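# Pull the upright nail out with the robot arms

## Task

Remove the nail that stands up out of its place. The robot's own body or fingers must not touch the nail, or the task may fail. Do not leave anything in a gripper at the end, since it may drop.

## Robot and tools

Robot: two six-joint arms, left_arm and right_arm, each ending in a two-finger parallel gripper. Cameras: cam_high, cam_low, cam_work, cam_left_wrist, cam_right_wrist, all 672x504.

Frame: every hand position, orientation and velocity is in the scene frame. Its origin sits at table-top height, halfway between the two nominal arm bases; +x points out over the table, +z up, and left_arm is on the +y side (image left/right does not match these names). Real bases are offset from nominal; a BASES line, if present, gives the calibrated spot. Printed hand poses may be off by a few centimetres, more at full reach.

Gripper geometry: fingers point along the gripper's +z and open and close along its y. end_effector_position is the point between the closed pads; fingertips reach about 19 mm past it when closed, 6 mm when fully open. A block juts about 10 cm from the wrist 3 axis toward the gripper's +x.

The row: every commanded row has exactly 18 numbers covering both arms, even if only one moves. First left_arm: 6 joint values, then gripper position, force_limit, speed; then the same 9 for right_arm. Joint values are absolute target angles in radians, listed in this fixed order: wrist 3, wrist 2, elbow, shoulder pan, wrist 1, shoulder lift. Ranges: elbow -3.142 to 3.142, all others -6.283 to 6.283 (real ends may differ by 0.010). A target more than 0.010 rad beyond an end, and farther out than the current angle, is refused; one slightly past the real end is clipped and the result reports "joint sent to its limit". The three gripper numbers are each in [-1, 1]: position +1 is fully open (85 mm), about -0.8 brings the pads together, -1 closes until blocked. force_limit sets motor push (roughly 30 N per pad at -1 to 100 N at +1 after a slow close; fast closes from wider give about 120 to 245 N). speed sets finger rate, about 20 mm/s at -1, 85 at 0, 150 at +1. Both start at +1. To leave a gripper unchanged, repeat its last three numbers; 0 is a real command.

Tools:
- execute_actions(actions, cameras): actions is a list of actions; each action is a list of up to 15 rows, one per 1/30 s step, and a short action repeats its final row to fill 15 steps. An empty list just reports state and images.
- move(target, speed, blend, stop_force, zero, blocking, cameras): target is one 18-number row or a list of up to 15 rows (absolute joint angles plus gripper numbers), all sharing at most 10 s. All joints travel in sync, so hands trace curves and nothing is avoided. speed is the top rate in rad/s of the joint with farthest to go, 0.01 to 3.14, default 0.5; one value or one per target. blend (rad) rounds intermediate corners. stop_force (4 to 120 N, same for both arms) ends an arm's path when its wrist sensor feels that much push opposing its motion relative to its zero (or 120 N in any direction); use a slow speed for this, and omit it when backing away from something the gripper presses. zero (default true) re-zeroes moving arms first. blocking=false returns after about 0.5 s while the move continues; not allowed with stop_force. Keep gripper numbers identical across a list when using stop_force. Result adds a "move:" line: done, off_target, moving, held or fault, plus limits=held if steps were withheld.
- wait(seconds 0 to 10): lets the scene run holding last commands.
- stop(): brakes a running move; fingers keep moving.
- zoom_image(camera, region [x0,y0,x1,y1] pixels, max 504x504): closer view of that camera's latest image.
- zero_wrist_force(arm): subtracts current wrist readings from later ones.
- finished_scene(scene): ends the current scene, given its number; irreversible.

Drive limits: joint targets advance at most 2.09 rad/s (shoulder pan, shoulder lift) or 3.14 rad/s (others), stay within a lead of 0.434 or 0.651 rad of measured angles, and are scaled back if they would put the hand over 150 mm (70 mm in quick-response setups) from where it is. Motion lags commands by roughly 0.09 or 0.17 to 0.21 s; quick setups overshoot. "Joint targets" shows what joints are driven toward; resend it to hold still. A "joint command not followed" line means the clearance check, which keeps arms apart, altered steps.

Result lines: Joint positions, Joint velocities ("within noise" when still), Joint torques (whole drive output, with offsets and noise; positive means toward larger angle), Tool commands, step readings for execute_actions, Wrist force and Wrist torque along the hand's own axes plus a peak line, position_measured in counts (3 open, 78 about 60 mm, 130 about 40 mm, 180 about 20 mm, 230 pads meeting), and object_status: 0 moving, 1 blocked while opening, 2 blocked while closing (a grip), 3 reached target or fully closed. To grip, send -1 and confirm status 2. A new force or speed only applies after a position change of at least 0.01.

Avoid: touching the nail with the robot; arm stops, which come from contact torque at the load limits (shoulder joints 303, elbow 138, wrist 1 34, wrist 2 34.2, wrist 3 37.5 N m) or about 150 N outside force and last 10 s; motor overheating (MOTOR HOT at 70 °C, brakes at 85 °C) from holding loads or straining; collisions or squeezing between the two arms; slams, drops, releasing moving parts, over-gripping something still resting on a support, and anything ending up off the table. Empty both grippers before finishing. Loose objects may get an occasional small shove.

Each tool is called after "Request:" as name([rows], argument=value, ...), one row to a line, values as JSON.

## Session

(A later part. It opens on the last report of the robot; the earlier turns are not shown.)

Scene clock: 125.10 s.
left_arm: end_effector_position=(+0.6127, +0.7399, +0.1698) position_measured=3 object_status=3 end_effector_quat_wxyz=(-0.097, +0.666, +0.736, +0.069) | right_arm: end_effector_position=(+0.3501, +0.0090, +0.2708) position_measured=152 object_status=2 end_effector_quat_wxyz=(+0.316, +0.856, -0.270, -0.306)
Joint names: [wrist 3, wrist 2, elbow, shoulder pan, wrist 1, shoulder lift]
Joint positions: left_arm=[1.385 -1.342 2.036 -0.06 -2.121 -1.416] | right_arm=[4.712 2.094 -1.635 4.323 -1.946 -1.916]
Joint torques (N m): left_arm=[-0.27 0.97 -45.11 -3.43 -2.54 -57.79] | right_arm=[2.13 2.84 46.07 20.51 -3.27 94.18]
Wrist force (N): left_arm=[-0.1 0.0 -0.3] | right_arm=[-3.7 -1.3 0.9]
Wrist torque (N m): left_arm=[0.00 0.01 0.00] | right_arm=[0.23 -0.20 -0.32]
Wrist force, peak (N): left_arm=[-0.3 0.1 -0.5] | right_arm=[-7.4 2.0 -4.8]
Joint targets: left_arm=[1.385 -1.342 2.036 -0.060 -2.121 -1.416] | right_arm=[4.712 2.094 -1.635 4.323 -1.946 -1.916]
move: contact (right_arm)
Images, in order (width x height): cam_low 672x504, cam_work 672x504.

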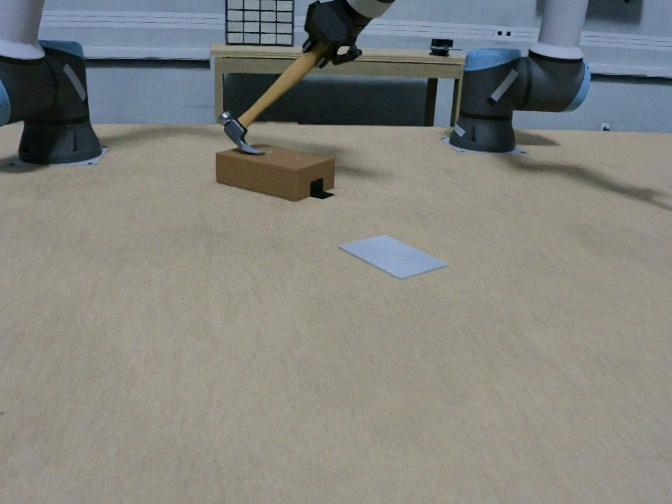

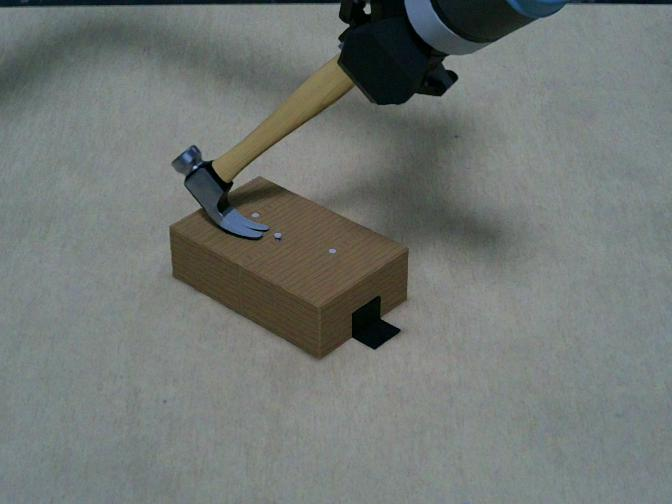

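Request:
move(target=[1.385,-1.342,2.036,-0.06,-2.121,-1.416,1,1,1,4.7124,2.094,-1.6091,4.3175,-1.9550,-1.9337,-1,0.9,-1], speed=0.015, stop_force=12, cameras=["cam_low","cam_work"])

Request:
zoom_image(camera="cam_work", region=[220, 190, 320, 265])

Request:
zoom_image(camera="cam_low", region=[240, 130, 300, 175])

Scene clock: 128.10 s.
left_arm: end_effector_position=(+0.6127, +0.7399, +0.1698) position_measured=3 object_status=3 end_effector_quat_wxyz=(-0.097, +0.666, +0.736, +0.069) | right_arm: end_effector_position=(+0.3581, +0.0184, +0.2716) position_measured=152 object_status=2 end_effector_quat_wxyz=(+0.315, +0.855, -0.273, -0.307)
Joint names: [wrist 3, wrist 2, elbow, shoulder pan, wrist 1, shoulder lift]
Joint positions: left_arm=[1.385 -1.342 2.036 -0.06 -2.121 -1.416] | right_arm=[4.712 2.094 -1.609 4.317 -1.955 -1.934]
Joint torques (N m): left_arm=[-0.13 0.65 -46.52 -6.18 -2.34 -52.76] | right_arm=[2.26 2.54 47.6 -17.62 -2.8 70.4]
Wrist force (N): left_arm=[-0.1 0.1 -0.2] | right_arm=[-1.7 -2.3 3.2]
Wrist torque (N m): left_arm=[0.03 0.01 0.00] | right_arm=[0.32 -0.23 -0.36]
Wrist force, peak (N): left_arm=[0.1 0.0 -0.6] | right_arm=[-2.3 -2.0 3.2]
Joint targets: left_arm=[1.385 -1.342 2.036 -0.060 -2.121 -1.416] | right_arm=[4.712 2.094 -1.609 4.317 -1.955 -1.934]
move: done
Images, in order (width x height): cam_low 672x504, cam_work 672x504.

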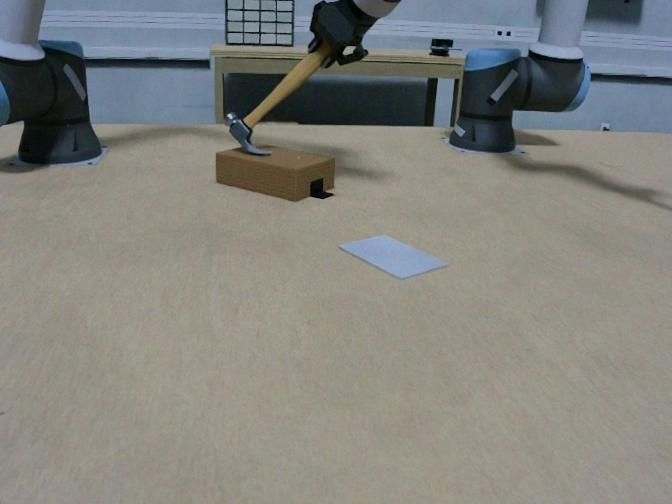

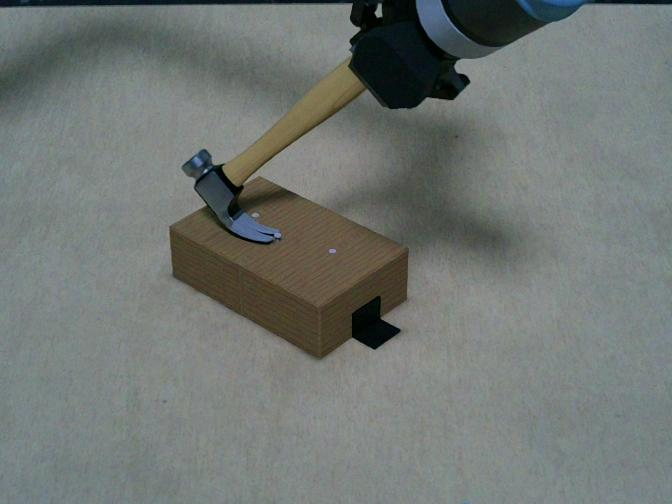

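Scaled by 5.040 from the camera's 672x504 image, which has a finer 960x720 frame.

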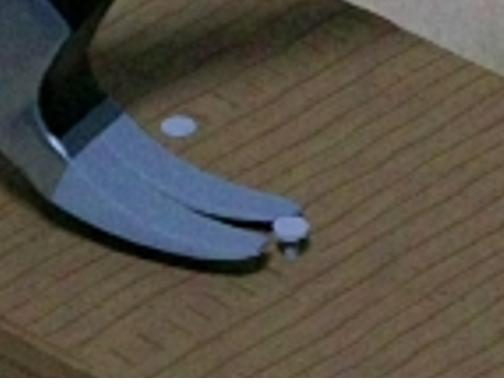

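Scaled by 8.400 from the camera's 672x504 image, which has a finer 960x720 frame.

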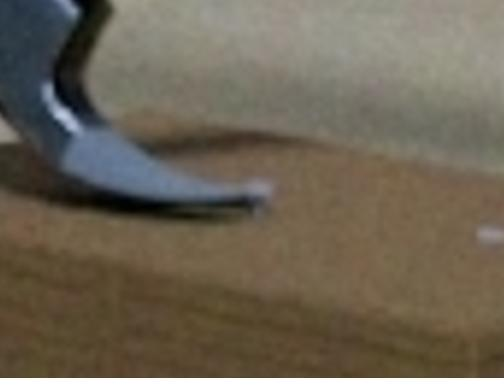

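Request:
move(target=[1.385,-1.342,2.036,-0.06,-2.121,-1.416,1,1,1,4.7124,2.094,-1.5663,4.3175,-1.9675,-1.9641,-1,0.9,-1], speed=0.012, stop_force=15, cameras=["cam_low","cam_work"])

Request:
zoom_image(camera="cam_work", region=[220, 190, 320, 265])

Request:
zoom_image(camera="cam_low", region=[240, 130, 300, 175])

Scene clock: 133.00 s.
left_arm: end_effector_position=(+0.6127, +0.7399, +0.1698) position_measured=3 object_status=3 end_effector_quat_wxyz=(-0.097, +0.666, +0.736, +0.069) | right_arm: end_effector_position=(+0.3655, +0.0362, +0.2712) position_measured=152 object_status=2 end_effector_quat_wxyz=(+0.315, +0.855, -0.273, -0.307)
Joint names: [wrist 3, wrist 2, elbow, shoulder pan, wrist 1, shoulder lift]
Joint positions: left_arm=[1.385 -1.342 2.036 -0.06 -2.121 -1.416] | right_arm=[4.712 2.094 -1.568 4.317 -1.967 -1.963]
Joint torques (N m): left_arm=[-0.61 0.7 -44.15 -3.47 -2.24 -55.85] | right_arm=[1.44 4.77 56.32 -10.78 4.56 120.72]
Wrist force (N): left_arm=[-0.2 0.0 -0.2] | right_arm=[19.7 -14.4 28.1]
Wrist torque (N m): left_arm=[0.00 0.04 0.00] | right_arm=[0.75 0.09 -0.61]
Wrist force, peak (N): left_arm=[0.0 -0.2 -0.6] | right_arm=[22.0 -14.5 31.7]
Joint targets: left_arm=[1.385 -1.342 2.036 -0.060 -2.121 -1.416] | right_arm=[4.712 2.094 -1.568 4.317 -1.967 -1.963]
move: contact (right_arm)
Images, in order (width x height): cam_low 672x504, cam_work 672x504.

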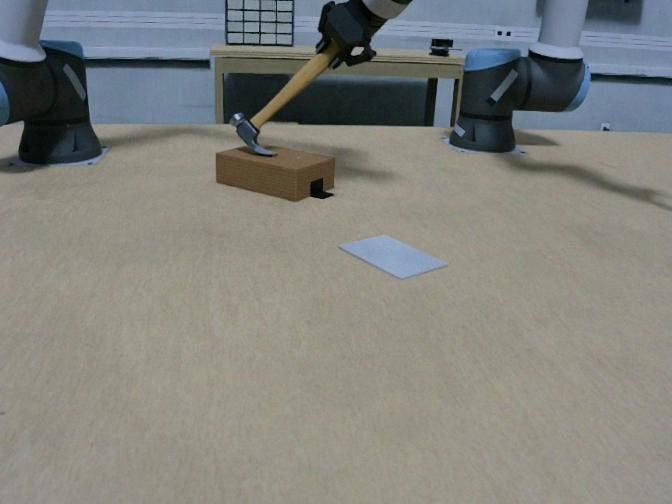

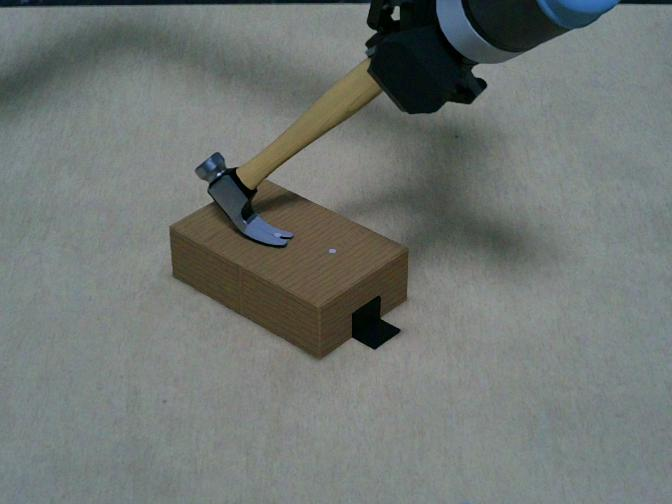

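Scaled by 5.040 from the camera's 672x504 image, which has a finer 960x720 frame.

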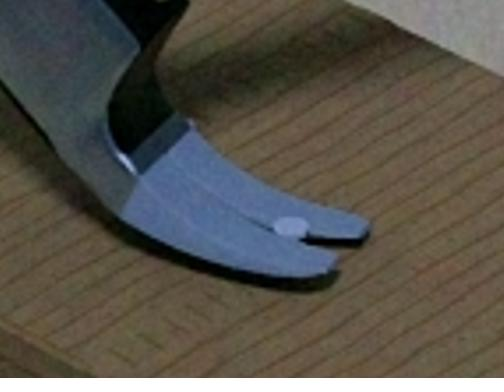

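Scaled by 8.400 from the camera's 672x504 image, which has a finer 960x720 frame.

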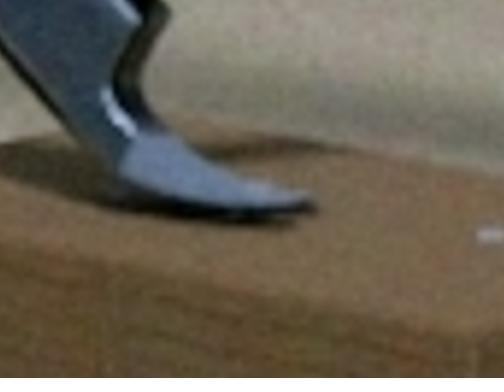

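Request:
move(target=[1.385,-1.342,2.036,-0.06,-2.121,-1.416,1,1,1,4.7124,2.094,-1.6367,4.3175,-1.8809,-1.8929,-1,0.9,-1], speed=0.05, stop_force=50, cameras=["cam_low","cam_work"])

Request:
zoom_image(camera="cam_work", region=[220, 190, 320, 265])

Request:
zoom_image(camera="cam_low", region=[220, 85, 340, 175])

Scene clock: 137.93 s.
left_arm: end_effector_position=(+0.6127, +0.7399, +0.1698) position_measured=3 object_status=3 end_effector_quat_wxyz=(-0.097, +0.666, +0.736, +0.069) | right_arm: end_effector_position=(+0.3589, +0.0205, +0.2802) position_measured=152 object_status=2 end_effector_quat_wxyz=(+0.276, +0.872, -0.266, -0.303)
Joint names: [wrist 3, wrist 2, elbow, shoulder pan, wrist 1, shoulder lift]
Joint positions: left_arm=[1.385 -1.342 2.036 -0.06 -2.121 -1.416] | right_arm=[4.712 2.094 -1.637 4.317 -1.881 -1.893]
Joint torques (N m): left_arm=[-0.48 0.43 -43.69 -8.08 -2.85 -55.99] | right_arm=[1.29 18.01 67.6 5.58 6.85 125.74]
Wrist force (N): left_arm=[-0.2 0.0 -0.4] | right_arm=[29.7 -17.9 39.9]
Wrist torque (N m): left_arm=[0.00 0.03 0.00] | right_arm=[0.40 0.25 -0.45]
Wrist force, peak (N): left_arm=[-0.3 -0.4 -0.3] | right_arm=[30.6 -18.6 40.7]
Joint targets: left_arm=[1.385 -1.342 2.036 -0.060 -2.121 -1.416] | right_arm=[4.712 2.094 -1.637 4.317 -1.881 -1.893]
move: done
Images, in order (width x height): cam_low 672x504, cam_work 672x504.

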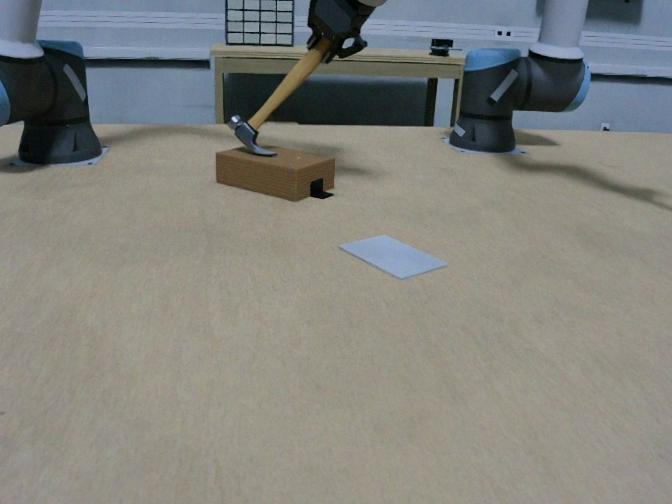

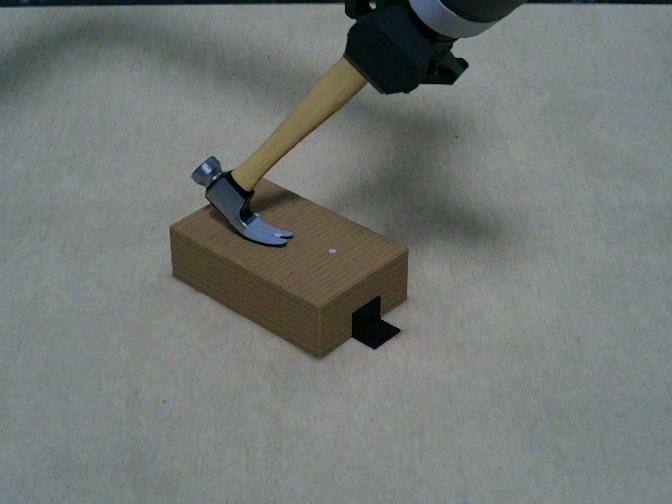

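Scaled by 5.040 from the camera's 672x504 image, which has a finer 960x720 frame.

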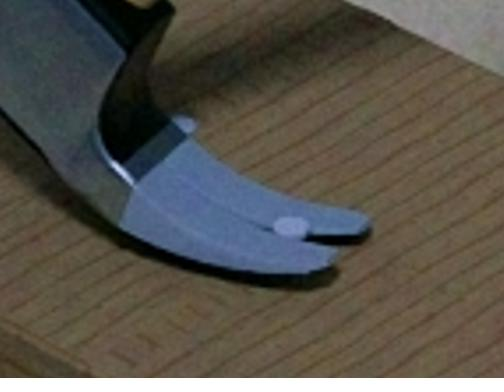

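Scaled by 4.200 from the camera's 672x504 image, which has a finer 960x720 frame.

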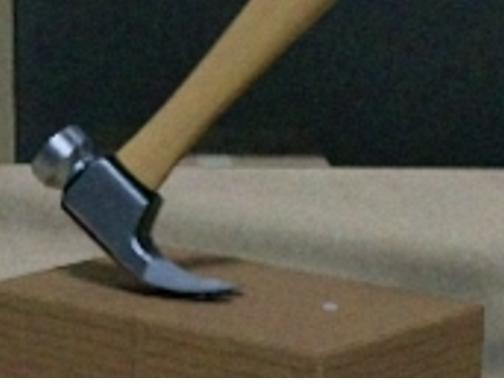

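Request:
move(target=[1.385,-1.342,2.036,-0.06,-2.121,-1.416,1,1,1,4.7124,2.094,-1.7120,4.3175,-1.7865,-1.8248,-1,0.9,-1], speed=0.05, stop_force=50, cameras=["cam_low","cam_work"])

Request:
zoom_image(camera="cam_work", region=[220, 190, 320, 265])

Request:
zoom_image(camera="cam_low", region=[220, 85, 340, 175])

Scene clock: 141.40 s.
left_arm: end_effector_position=(+0.6127, +0.7399, +0.1698) position_measured=3 object_status=3 end_effector_quat_wxyz=(-0.097, +0.666, +0.736, +0.069) | right_arm: end_effector_position=(+0.3519, +0.0037, +0.2835) position_measured=152 object_status=2 end_effector_quat_wxyz=(+0.236, +0.888, -0.258, -0.299)
Joint names: [wrist 3, wrist 2, elbow, shoulder pan, wrist 1, shoulder lift]
Joint positions: left_arm=[1.385 -1.342 2.036 -0.06 -2.121 -1.416] | right_arm=[4.712 2.094 -1.712 4.317 -1.787 -1.825]
Joint torques (N m): left_arm=[-0.51 0.75 -43.37 -4.3 -2.3 -57.53] | right_arm=[0.62 -2.41 16.93 22.77 3.37 74.36]
Wrist force (N): left_arm=[-0.3 0.0 -0.1] | right_arm=[-9.7 -0.8 -34.1]
Wrist torque (N m): left_arm=[0.01 0.05 -0.01] | right_arm=[-1.85 0.18 0.65]
Wrist force, peak (N): left_arm=[0.1 -0.3 -0.5] | right_arm=[30.0 -18.9 40.7]
Joint targets: left_arm=[1.385 -1.342 2.036 -0.060 -2.121 -1.416] | right_arm=[4.712 2.094 -1.712 4.317 -1.786 -1.825]
move: done
Images, in order (width x height): cam_low 672x504, cam_work 672x504.

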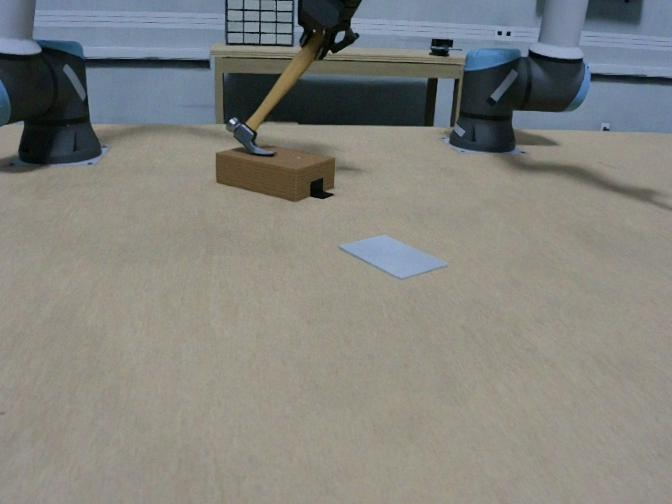

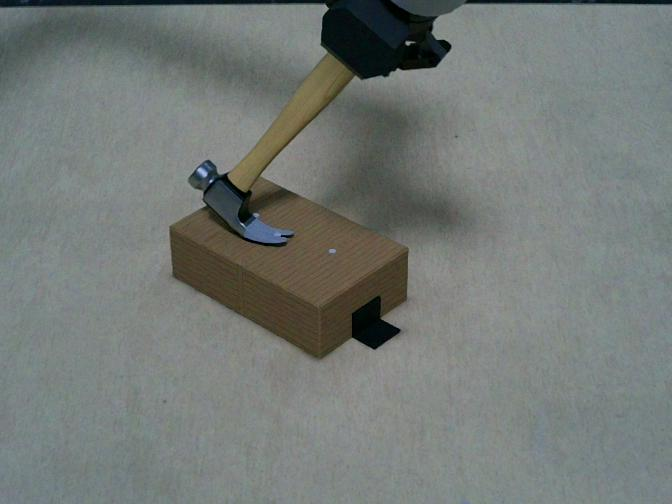

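Scaled by 5.040 from the camera's 672x504 image, which has a finer 960x720 frame.

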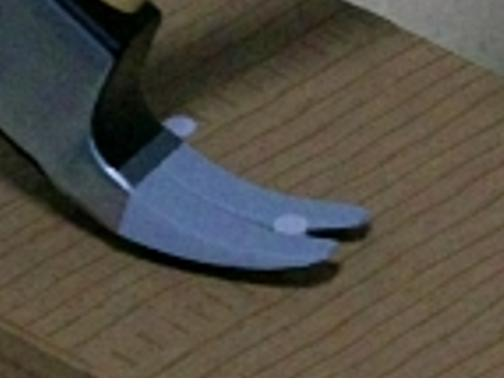

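Scaled by 4.200 from the camera's 672x504 image, which has a finer 960x720 frame.

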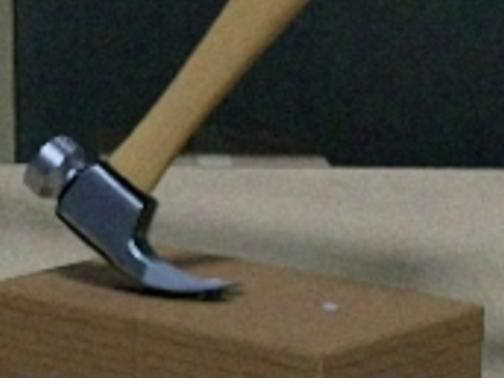

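Request:
move(target=[1.385,-1.342,2.036,-0.06,-2.121,-1.416,1,1,1,4.7124,2.094,-1.7813,4.3175,-1.7008,-1.7539,-1,0.9,-1], speed=0.05, stop_force=60, cameras=["cam_low","cam_work"])

Request:
zoom_image(camera="cam_work", region=[220, 190, 320, 265])

Request:
zoom_image(camera="cam_low", region=[220, 85, 340, 175])

Scene clock: 144.87 s.
left_arm: end_effector_position=(+0.6127, +0.7399, +0.1698) position_measured=3 object_status=3 end_effector_quat_wxyz=(-0.097, +0.666, +0.736, +0.069) | right_arm: end_effector_position=(+0.3448, -0.0132, +0.2910) position_measured=152 object_status=2 end_effector_quat_wxyz=(+0.196, +0.902, -0.250, -0.294)
Joint names: [wrist 3, wrist 2, elbow, shoulder pan, wrist 1, shoulder lift]
Joint positions: left_arm=[1.385 -1.342 2.036 -0.06 -2.121 -1.416] | right_arm=[4.712 2.094 -1.781 4.318 -1.701 -1.754]
Joint torques (N m): left_arm=[-0.55 0.95 -42.25 -5.25 -2.47 -56.05] | right_arm=[0.28 -2.22 22.09 21.32 3.52 75.05]
Wrist force (N): left_arm=[-0.2 -0.1 -0.6] | right_arm=[-7.5 -8.2 -27.0]
Wrist torque (N m): left_arm=[-0.02 0.03 -0.01] | right_arm=[-2.38 -0.02 0.70]
Wrist force, peak (N): left_arm=[-0.2 0.1 -0.6] | right_arm=[-10.1 -0.9 -34.5]
Joint targets: left_arm=[1.385 -1.342 2.036 -0.060 -2.121 -1.416] | right_arm=[4.712 2.094 -1.781 4.317 -1.701 -1.754]
move: done
Images, in order (width x height): cam_low 672x504, cam_work 672x504.

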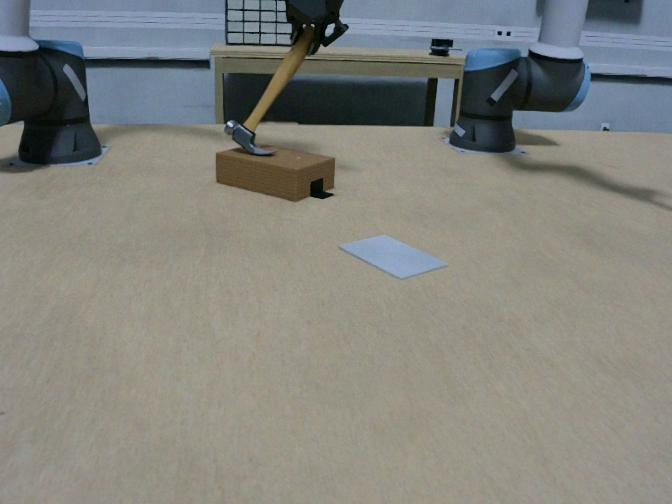

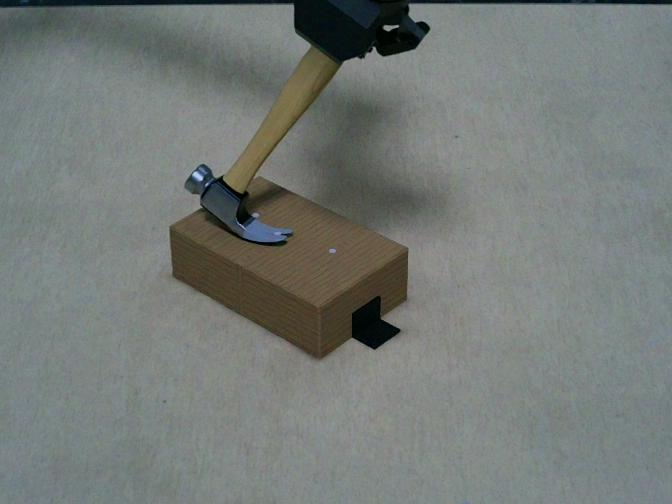

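Scaled by 5.040 from the camera's 672x504 image, which has a finer 960x720 frame.

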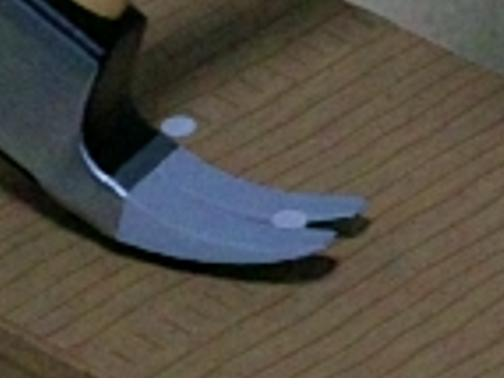

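Scaled by 4.200 from the camera's 672x504 image, which has a finer 960x720 frame.

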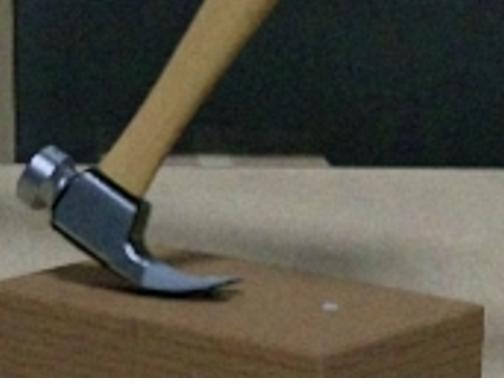

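Request:
move([
  [1.385,-1.342,2.036,-0.06,-2.121,-1.416,1,1,1,4.7124,2.094,-1.8512,4.3175,-1.6149,-1.6827,-1,0.9,-1],
  [1.385,-1.342,2.036,-0.06,-2.121,-1.416,1,1,1,4.7124,2.094,-1.9941,4.3175,-1.4354,-1.5447,-1,0.9,-1],
], speed=0.06, stop_force=60, blend=0.01, cameras=["cam_low","cam_work"])

Request:
zoom_image(camera="cam_work", region=[220, 180, 320, 255])

Request:
zoom_image(camera="cam_low", region=[220, 85, 340, 175])

Scene clock: 150.70 s.
left_arm: end_effector_position=(+0.6127, +0.7399, +0.1698) position_measured=3 object_status=3 end_effector_quat_wxyz=(-0.097, +0.666, +0.736, +0.069) | right_arm: end_effector_position=(+0.3228, -0.0659, +0.3035) position_measured=152 object_status=2 end_effector_quat_wxyz=(+0.073, +0.932, -0.222, -0.276)
Joint names: [wrist 3, wrist 2, elbow, shoulder pan, wrist 1, shoulder lift]
Joint positions: left_arm=[1.385 -1.342 2.036 -0.06 -2.121 -1.416] | right_arm=[4.712 2.094 -1.994 4.318 -1.435 -1.545]
Joint torques (N m): left_arm=[-0.95 0.55 -43.13 -6.27 -2.41 -54.17] | right_arm=[-0.2 3.68 19.79 7.84 3.28 54.88]
Wrist force (N): left_arm=[-0.3 -0.1 -0.2] | right_arm=[-10.6 -14.4 -25.1]
Wrist torque (N m): left_arm=[-0.01 0.06 0.00] | right_arm=[-2.35 0.29 1.11]
Wrist force, peak (N): left_arm=[-0.3 0.0 -0.6] | right_arm=[-9.7 -15.6 -27.9]
Joint targets: left_arm=[1.385 -1.342 2.036 -0.060 -2.121 -1.416] | right_arm=[4.712 2.094 -1.994 4.317 -1.435 -1.545]
move: done
Images, in order (width x height): cam_low 672x504, cam_work 672x504.

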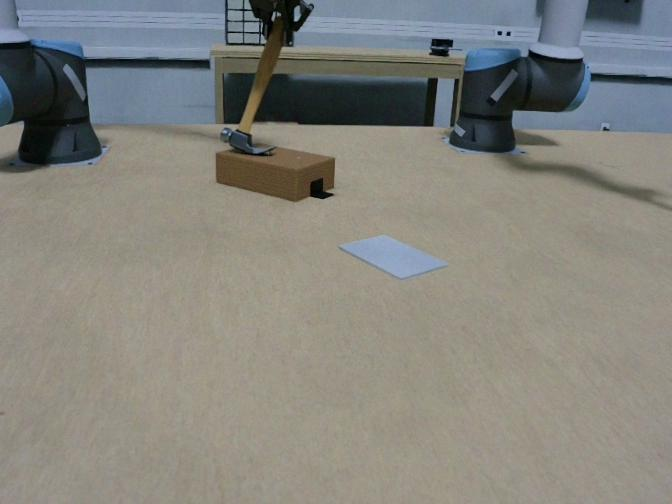

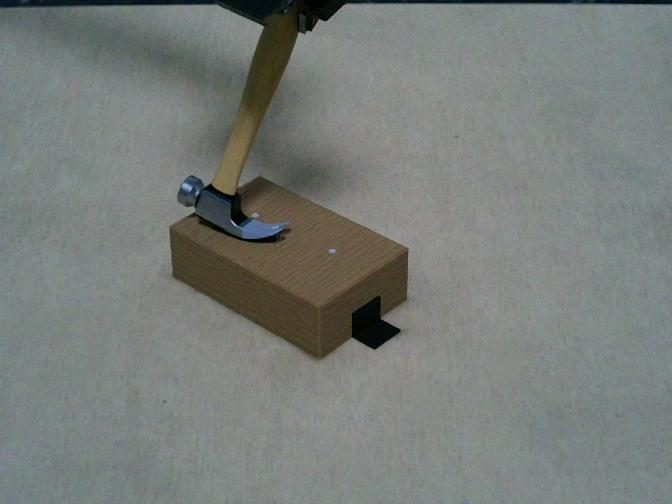

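Scaled by 5.040 from the camera's 672x504 image, which has a finer 960x720 frame.

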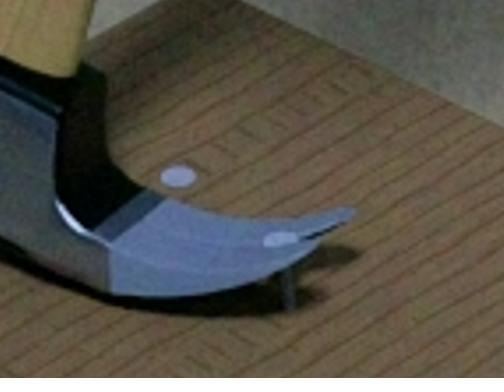

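Scaled by 4.200 from the camera's 672x504 image, which has a finer 960x720 frame.

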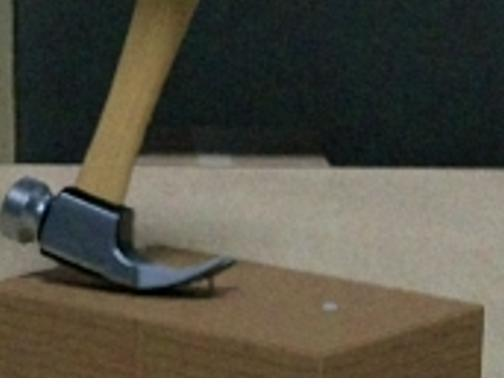

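Request:
move([
  [1.385,-1.342,2.036,-0.06,-2.121,-1.416,1,1,1,4.7124,2.094,-2.1365,4.3175,-1.2526,-1.4107,-1,0.9,-1],
  [1.385,-1.342,2.036,-0.06,-2.121,-1.416,1,1,1,4.7124,2.094,-2.2498,4.3175,-1.1018,-1.3084,-1,0.9,-1],
], speed=0.06, stop_force=60, blend=0.01, cameras=["cam_low","cam_work"])

Request:
zoom_image(camera="cam_work", region=[220, 180, 320, 255])

Request:
zoom_image(camera="cam_low", region=[220, 85, 340, 175])

Scene clock: 157.77 s.
left_arm: end_effector_position=(+0.6127, +0.7399, +0.1698) position_measured=3 object_status=3 end_effector_quat_wxyz=(-0.097, +0.666, +0.736, +0.069) | right_arm: end_effector_position=(+0.2969, -0.1275, +0.3018) position_measured=152 object_status=2 end_effector_quat_wxyz=(-0.076, +0.948, -0.184, -0.248)
Joint names: [wrist 3, wrist 2, elbow, shoulder pan, wrist 1, shoulder lift]
Joint positions: left_arm=[1.385 -1.342 2.036 -0.06 -2.121 -1.416] | right_arm=[4.712 2.094 -2.25 4.318 -1.102 -1.308]
Joint torques (N m): left_arm=[-0.55 1.41 -41.77 -2.64 -2.56 -57.35] | right_arm=[-1.17 -15.8 9.42 -5.33 8.05 9.49]
Wrist force (N): left_arm=[-0.2 0.0 0.1] | right_arm=[-44.8 11.5 -49.6]
Wrist torque (N m): left_arm=[0.01 0.03 -0.01] | right_arm=[-3.14 -0.73 2.25]
Wrist force, peak (N): left_arm=[0.2 -0.3 -0.5] | right_arm=[-45.8 11.6 -51.1]
Joint targets: left_arm=[1.385 -1.342 2.036 -0.060 -2.121 -1.416] | right_arm=[4.712 2.094 -2.250 4.317 -1.102 -1.308]
move: done
Images, in order (width x height): cam_low 672x504, cam_work 672x504.

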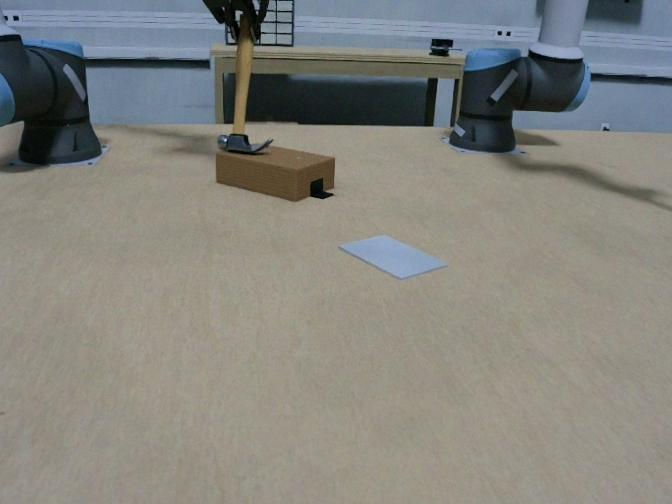

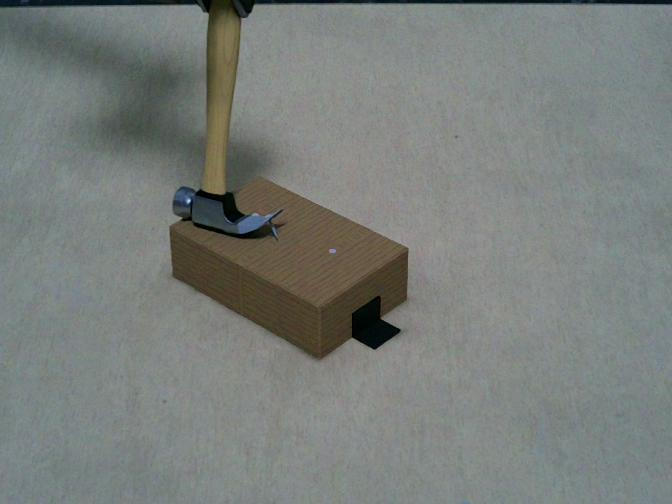

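Scaled by 5.040 from the camera's 672x504 image, which has a finer 960x720 frame.

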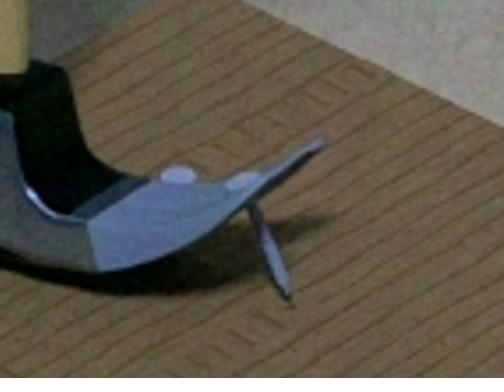

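Scaled by 4.200 from the camera's 672x504 image, which has a finer 960x720 frame.

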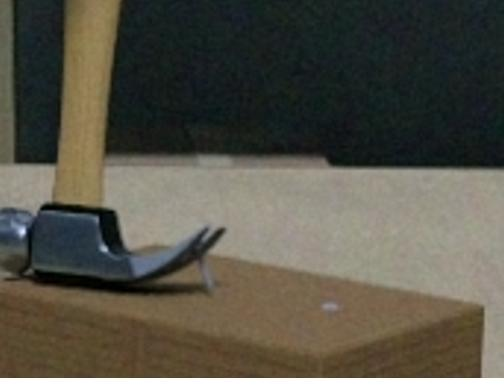

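Request:
move(target=[1.385,-1.342,2.036,-0.06,-2.121,-1.416,1,1,1,4.7124,2.094,-2.2229,4.3175,-1.1449,-1.2922,-1,0.9,-1], speed=0.02, cameras=["cam_low","cam_work"])

Request:
zoom_image(camera="cam_work", region=[220, 180, 320, 255])

Request:
zoom_image(camera="cam_low", region=[220, 85, 340, 175])

Scene clock: 160.77 s.
left_arm: end_effector_position=(+0.6127, +0.7399, +0.1698) position_measured=3 object_status=3 end_effector_quat_wxyz=(-0.097, +0.666, +0.736, +0.069) | right_arm: end_effector_position=(+0.2969, -0.1276, +0.3218) position_measured=152 object_status=2 end_effector_quat_wxyz=(-0.076, +0.948, -0.184, -0.248)
Joint names: [wrist 3, wrist 2, elbow, shoulder pan, wrist 1, shoulder lift]
Joint positions: left_arm=[1.385 -1.342 2.036 -0.06 -2.121 -1.416] | right_arm=[4.712 2.094 -2.223 4.318 -1.145 -1.292]
Joint torques (N m): left_arm=[-0.77 0.36 -42.1 -8.39 -2.42 -54.82] | right_arm=[-1.48 5.59 54.03 -11.4 0.7 42.07]
Wrist force (N): left_arm=[-0.2 -0.1 -0.5] | right_arm=[-0.8 0.2 3.4]
Wrist torque (N m): left_arm=[-0.01 0.03 0.00] | right_arm=[-0.26 -0.28 -0.01]
Wrist force, peak (N): left_arm=[-0.2 -0.4 -0.5] | right_arm=[-45.3 11.5 -49.7]
Joint targets: left_arm=[1.385 -1.342 2.036 -0.060 -2.121 -1.416] | right_arm=[4.712 2.094 -2.223 4.317 -1.145 -1.292]
move: done
Images, in order (width x height): cam_low 672x504, cam_work 672x504.

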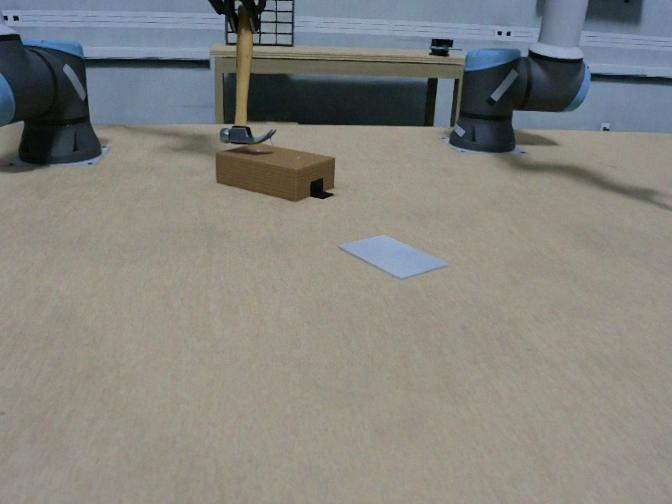

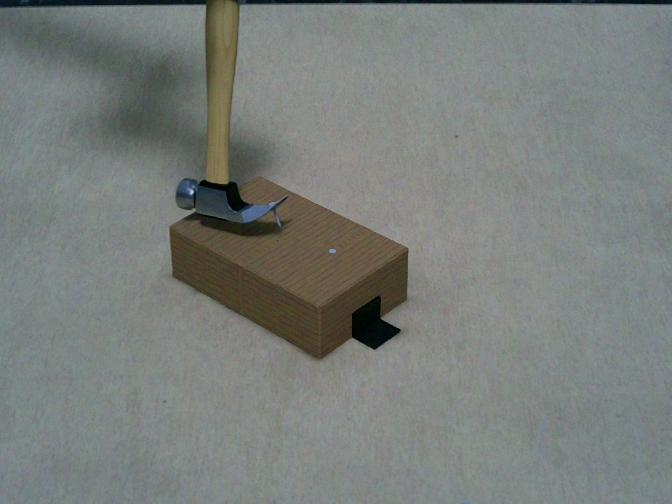

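Scaled by 5.040 from the camera's 672x504 image, which has a finer 960x720 frame.

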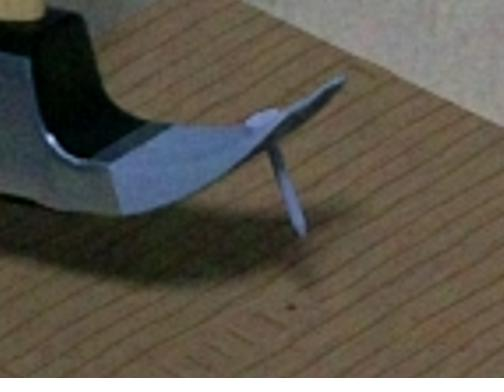

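Scaled by 4.200 from the camera's 672x504 image, which has a finer 960x720 frame.

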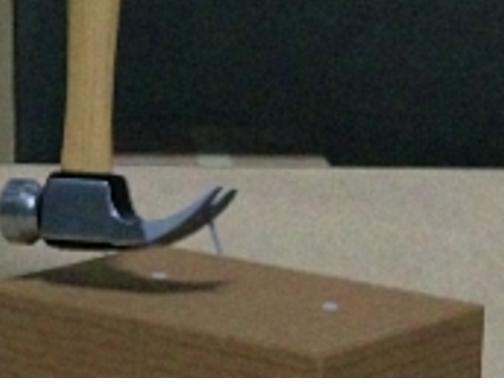

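Request:
move([
  [1.385,-1.342,2.036,-0.06,-2.121,-1.416,1,1,1,4.7124,2.094,-2.0134,4.3175,-1.4569,-1.2421,-1,0.9,-1],
  [1.385,-1.342,2.036,-0.06,-2.121,-1.416,1,1,1,4.6872,1.5708,-1.6193,4.7742,-1.1715,-1.9215,-1,0.9,-1],
], speed=[0.15,0.2], blend=0.05, cameras=["cam_low","cam_work","cam_high"])

Request:
zoom_image(camera="cam_low", region=[400, 30, 560, 190])

Request:
zoom_image(camera="cam_high", region=[260, 20, 420, 180])

Scene clock: 167.50 s.
left_arm: end_effector_position=(+0.6127, +0.7399, +0.1698) position_measured=3 object_status=3 end_effector_quat_wxyz=(-0.097, +0.666, +0.736, +0.069) | right_arm: end_effector_position=(+0.1979, +0.2930, +0.2501) position_measured=152 object_status=2 end_effector_quat_wxyz=(+0.000, +0.999, +0.043, +0.000)
Joint names: [wrist 3, wrist 2, elbow, shoulder pan, wrist 1, shoulder lift]
Joint positions: left_arm=[1.385 -1.342 2.036 -0.06 -2.121 -1.416] | right_arm=[4.687 1.571 -1.619 4.774 -1.172 -1.921]
Joint torques (N m): left_arm=[-0.41 0.75 -40.98 -4 -3.11 -56.11] | right_arm=[-3.09 -3.21 54.24 21.42 10.84 74.36]
Wrist force (N): left_arm=[-0.1 0.0 0.0] | right_arm=[-1.6 -0.4 3.9]
Wrist torque (N m): left_arm=[0.01 0.02 -0.01] | right_arm=[-0.09 -0.60 0.07]
Wrist force, peak (N): left_arm=[-0.4 -0.2 -0.5] | right_arm=[-2.8 -2.4 5.2]
Joint targets: left_arm=[1.385 -1.342 2.036 -0.060 -2.121 -1.416] | right_arm=[4.687 1.571 -1.619 4.774 -1.171 -1.921]
move: done
Images, in order (width x height): cam_high 672x504, cam_low 672x504, cam_work 672x504.

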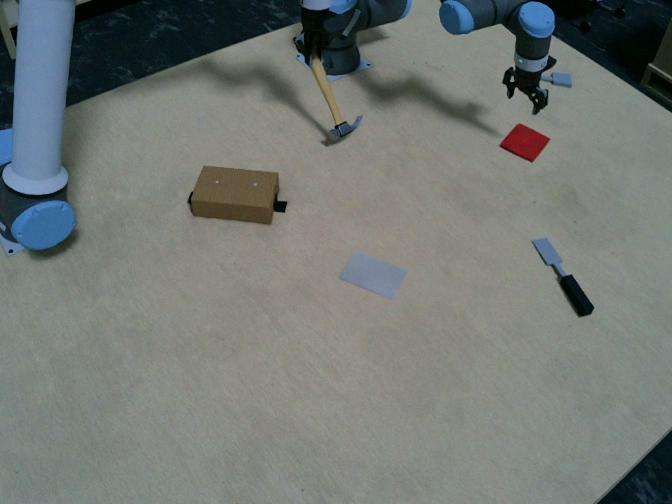

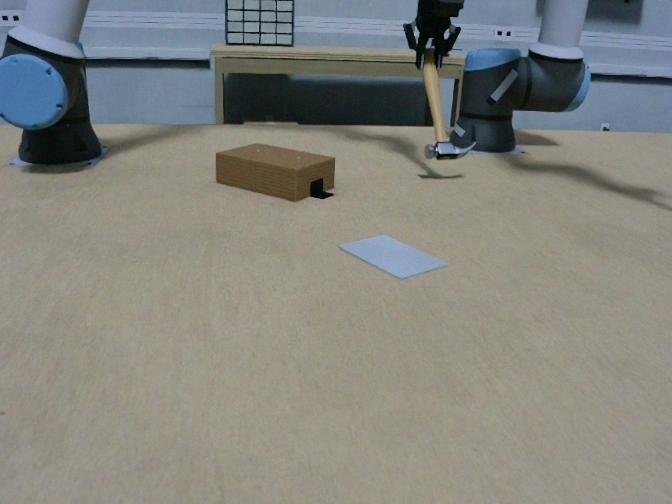

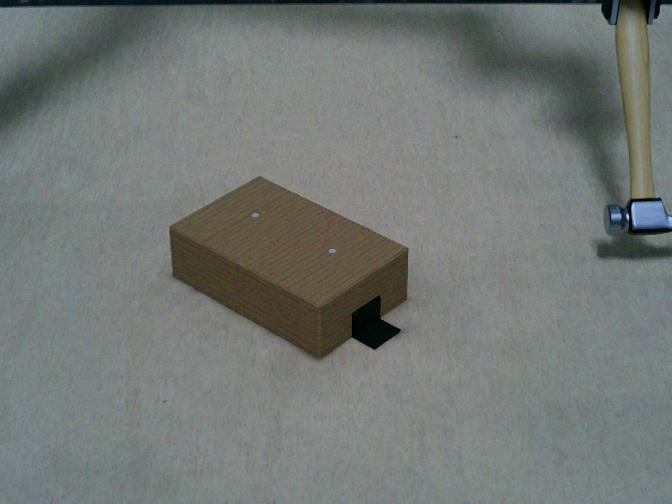

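Scaled by 3.150 from the camera's 672x504 image, which has a finer 960x720 frame.

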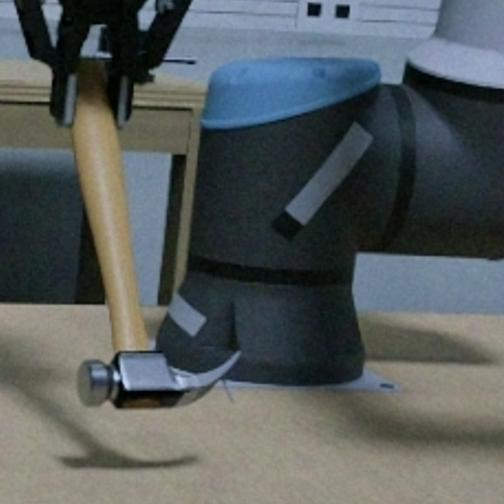

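Scaled by 3.150 from the camera's 672x504 image, which has a finer 960x720 frame.

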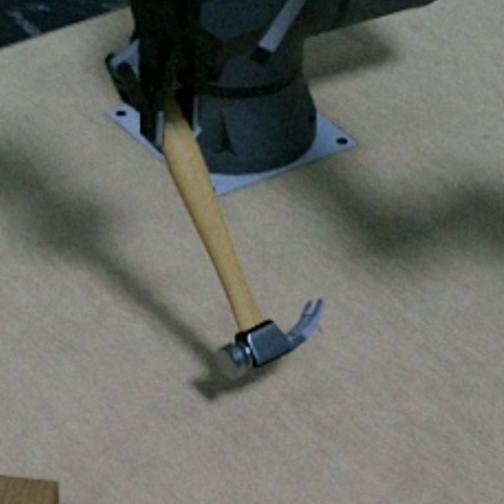

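Request:
move([
  [1.385,-1.342,2.036,-0.06,-2.121,-1.416,1,1,1,4.6872,1.5708,-1.6641,4.7742,-1.0937,-1.9546,-1,0.9,-1],
  [1.385,-1.342,2.036,-0.06,-2.121,-1.416,1,1,1,4.7594,1.5708,-1.7504,4.8464,-0.9557,-2.0063,-1,0.9,-1],
  [1.385,-1.342,2.036,-0.06,-2.121,-1.416,1,1,1,4.7852,1.5708,-1.8060,4.8722,-0.8050,-2.1015,-1,0.9,-1],
], speed=[0.05,0.06,0.06], blend=0.01)

Request:
zoom_image(camera="cam_high", region=[260, 20, 420, 180])

Scene clock: 174.87 s.
left_arm: end_effector_position=(+0.6127, +0.7399, +0.1698) position_measured=3 object_status=3 end_effector_quat_wxyz=(-0.097, +0.666, +0.736, +0.069) | right_arm: end_effector_position=(+0.1149, +0.2860, +0.0291) position_measured=152 object_status=2 end_effector_quat_wxyz=(+0.000, +0.999, +0.043, +0.000)
Joint names: [wrist 3, wrist 2, elbow, shoulder pan, wrist 1, shoulder lift]
Joint positions: left_arm=[1.385 -1.342 2.036 -0.06 -2.121 -1.416] | right_arm=[4.785 1.571 -1.806 4.872 -0.805 -2.101]
Joint torques (N m): left_arm=[-0.72 0.81 -40.87 -4.08 -3.12 -53.41] | right_arm=[3.19 -0.71 27.36 19.87 9.9 75.33]
Wrist force (N): left_arm=[0.0 0.0 -0.2] | right_arm=[-1.2 -0.3 -2.9]
Wrist torque (N m): left_arm=[0.01 0.00 -0.01] | right_arm=[-0.20 0.24 -0.12]
Wrist force, peak (N): left_arm=[0.1 -0.4 -0.6] | right_arm=[-7.4 0.7 -11.2]
Joint targets: left_arm=[1.385 -1.342 2.036 -0.060 -2.121 -1.416] | right_arm=[4.785 1.571 -1.806 4.872 -0.805 -2.102]
move: done

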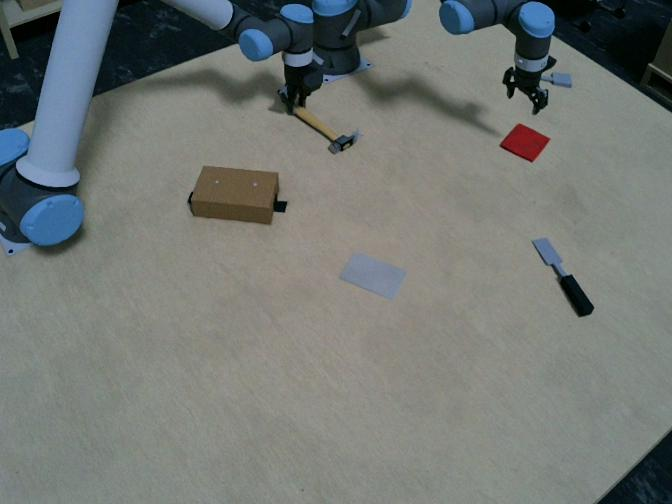

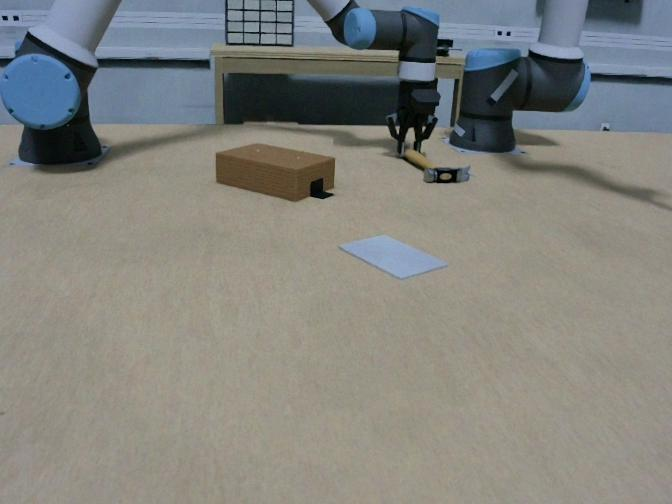

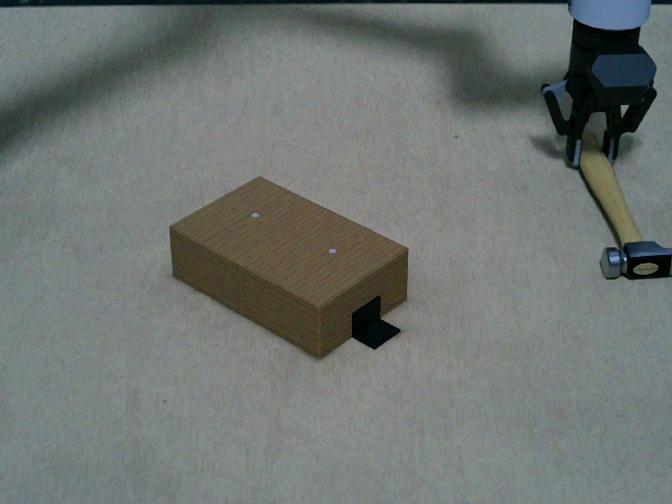

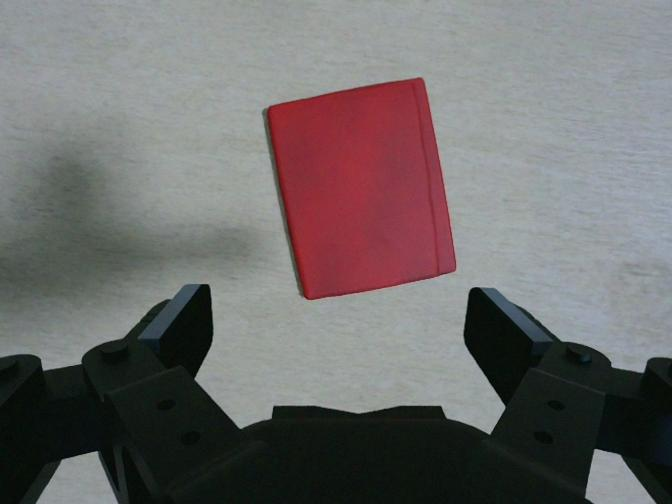

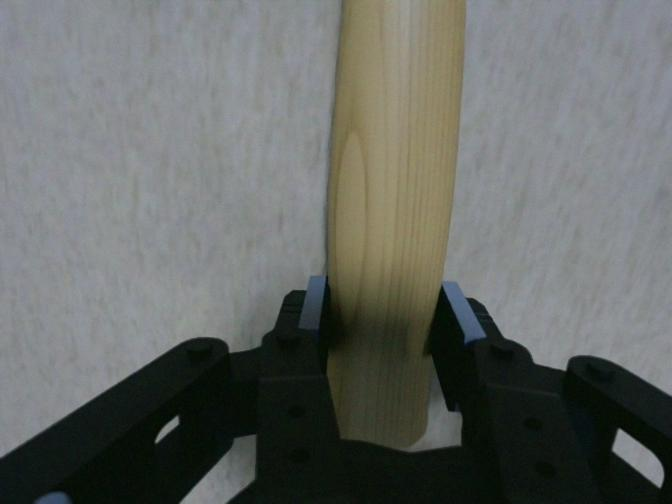

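Scaled by 3.150 from the camera's 672x504 image, which has a finer 960x720 frame.

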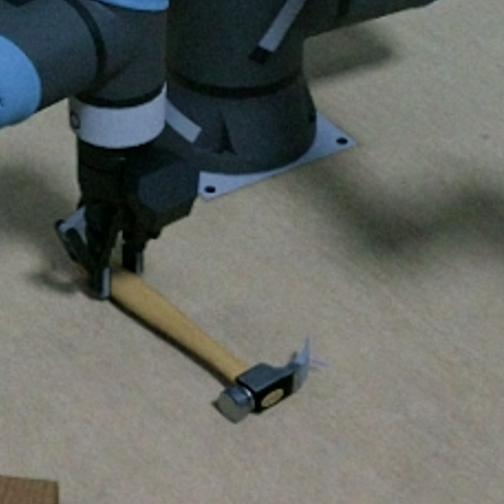

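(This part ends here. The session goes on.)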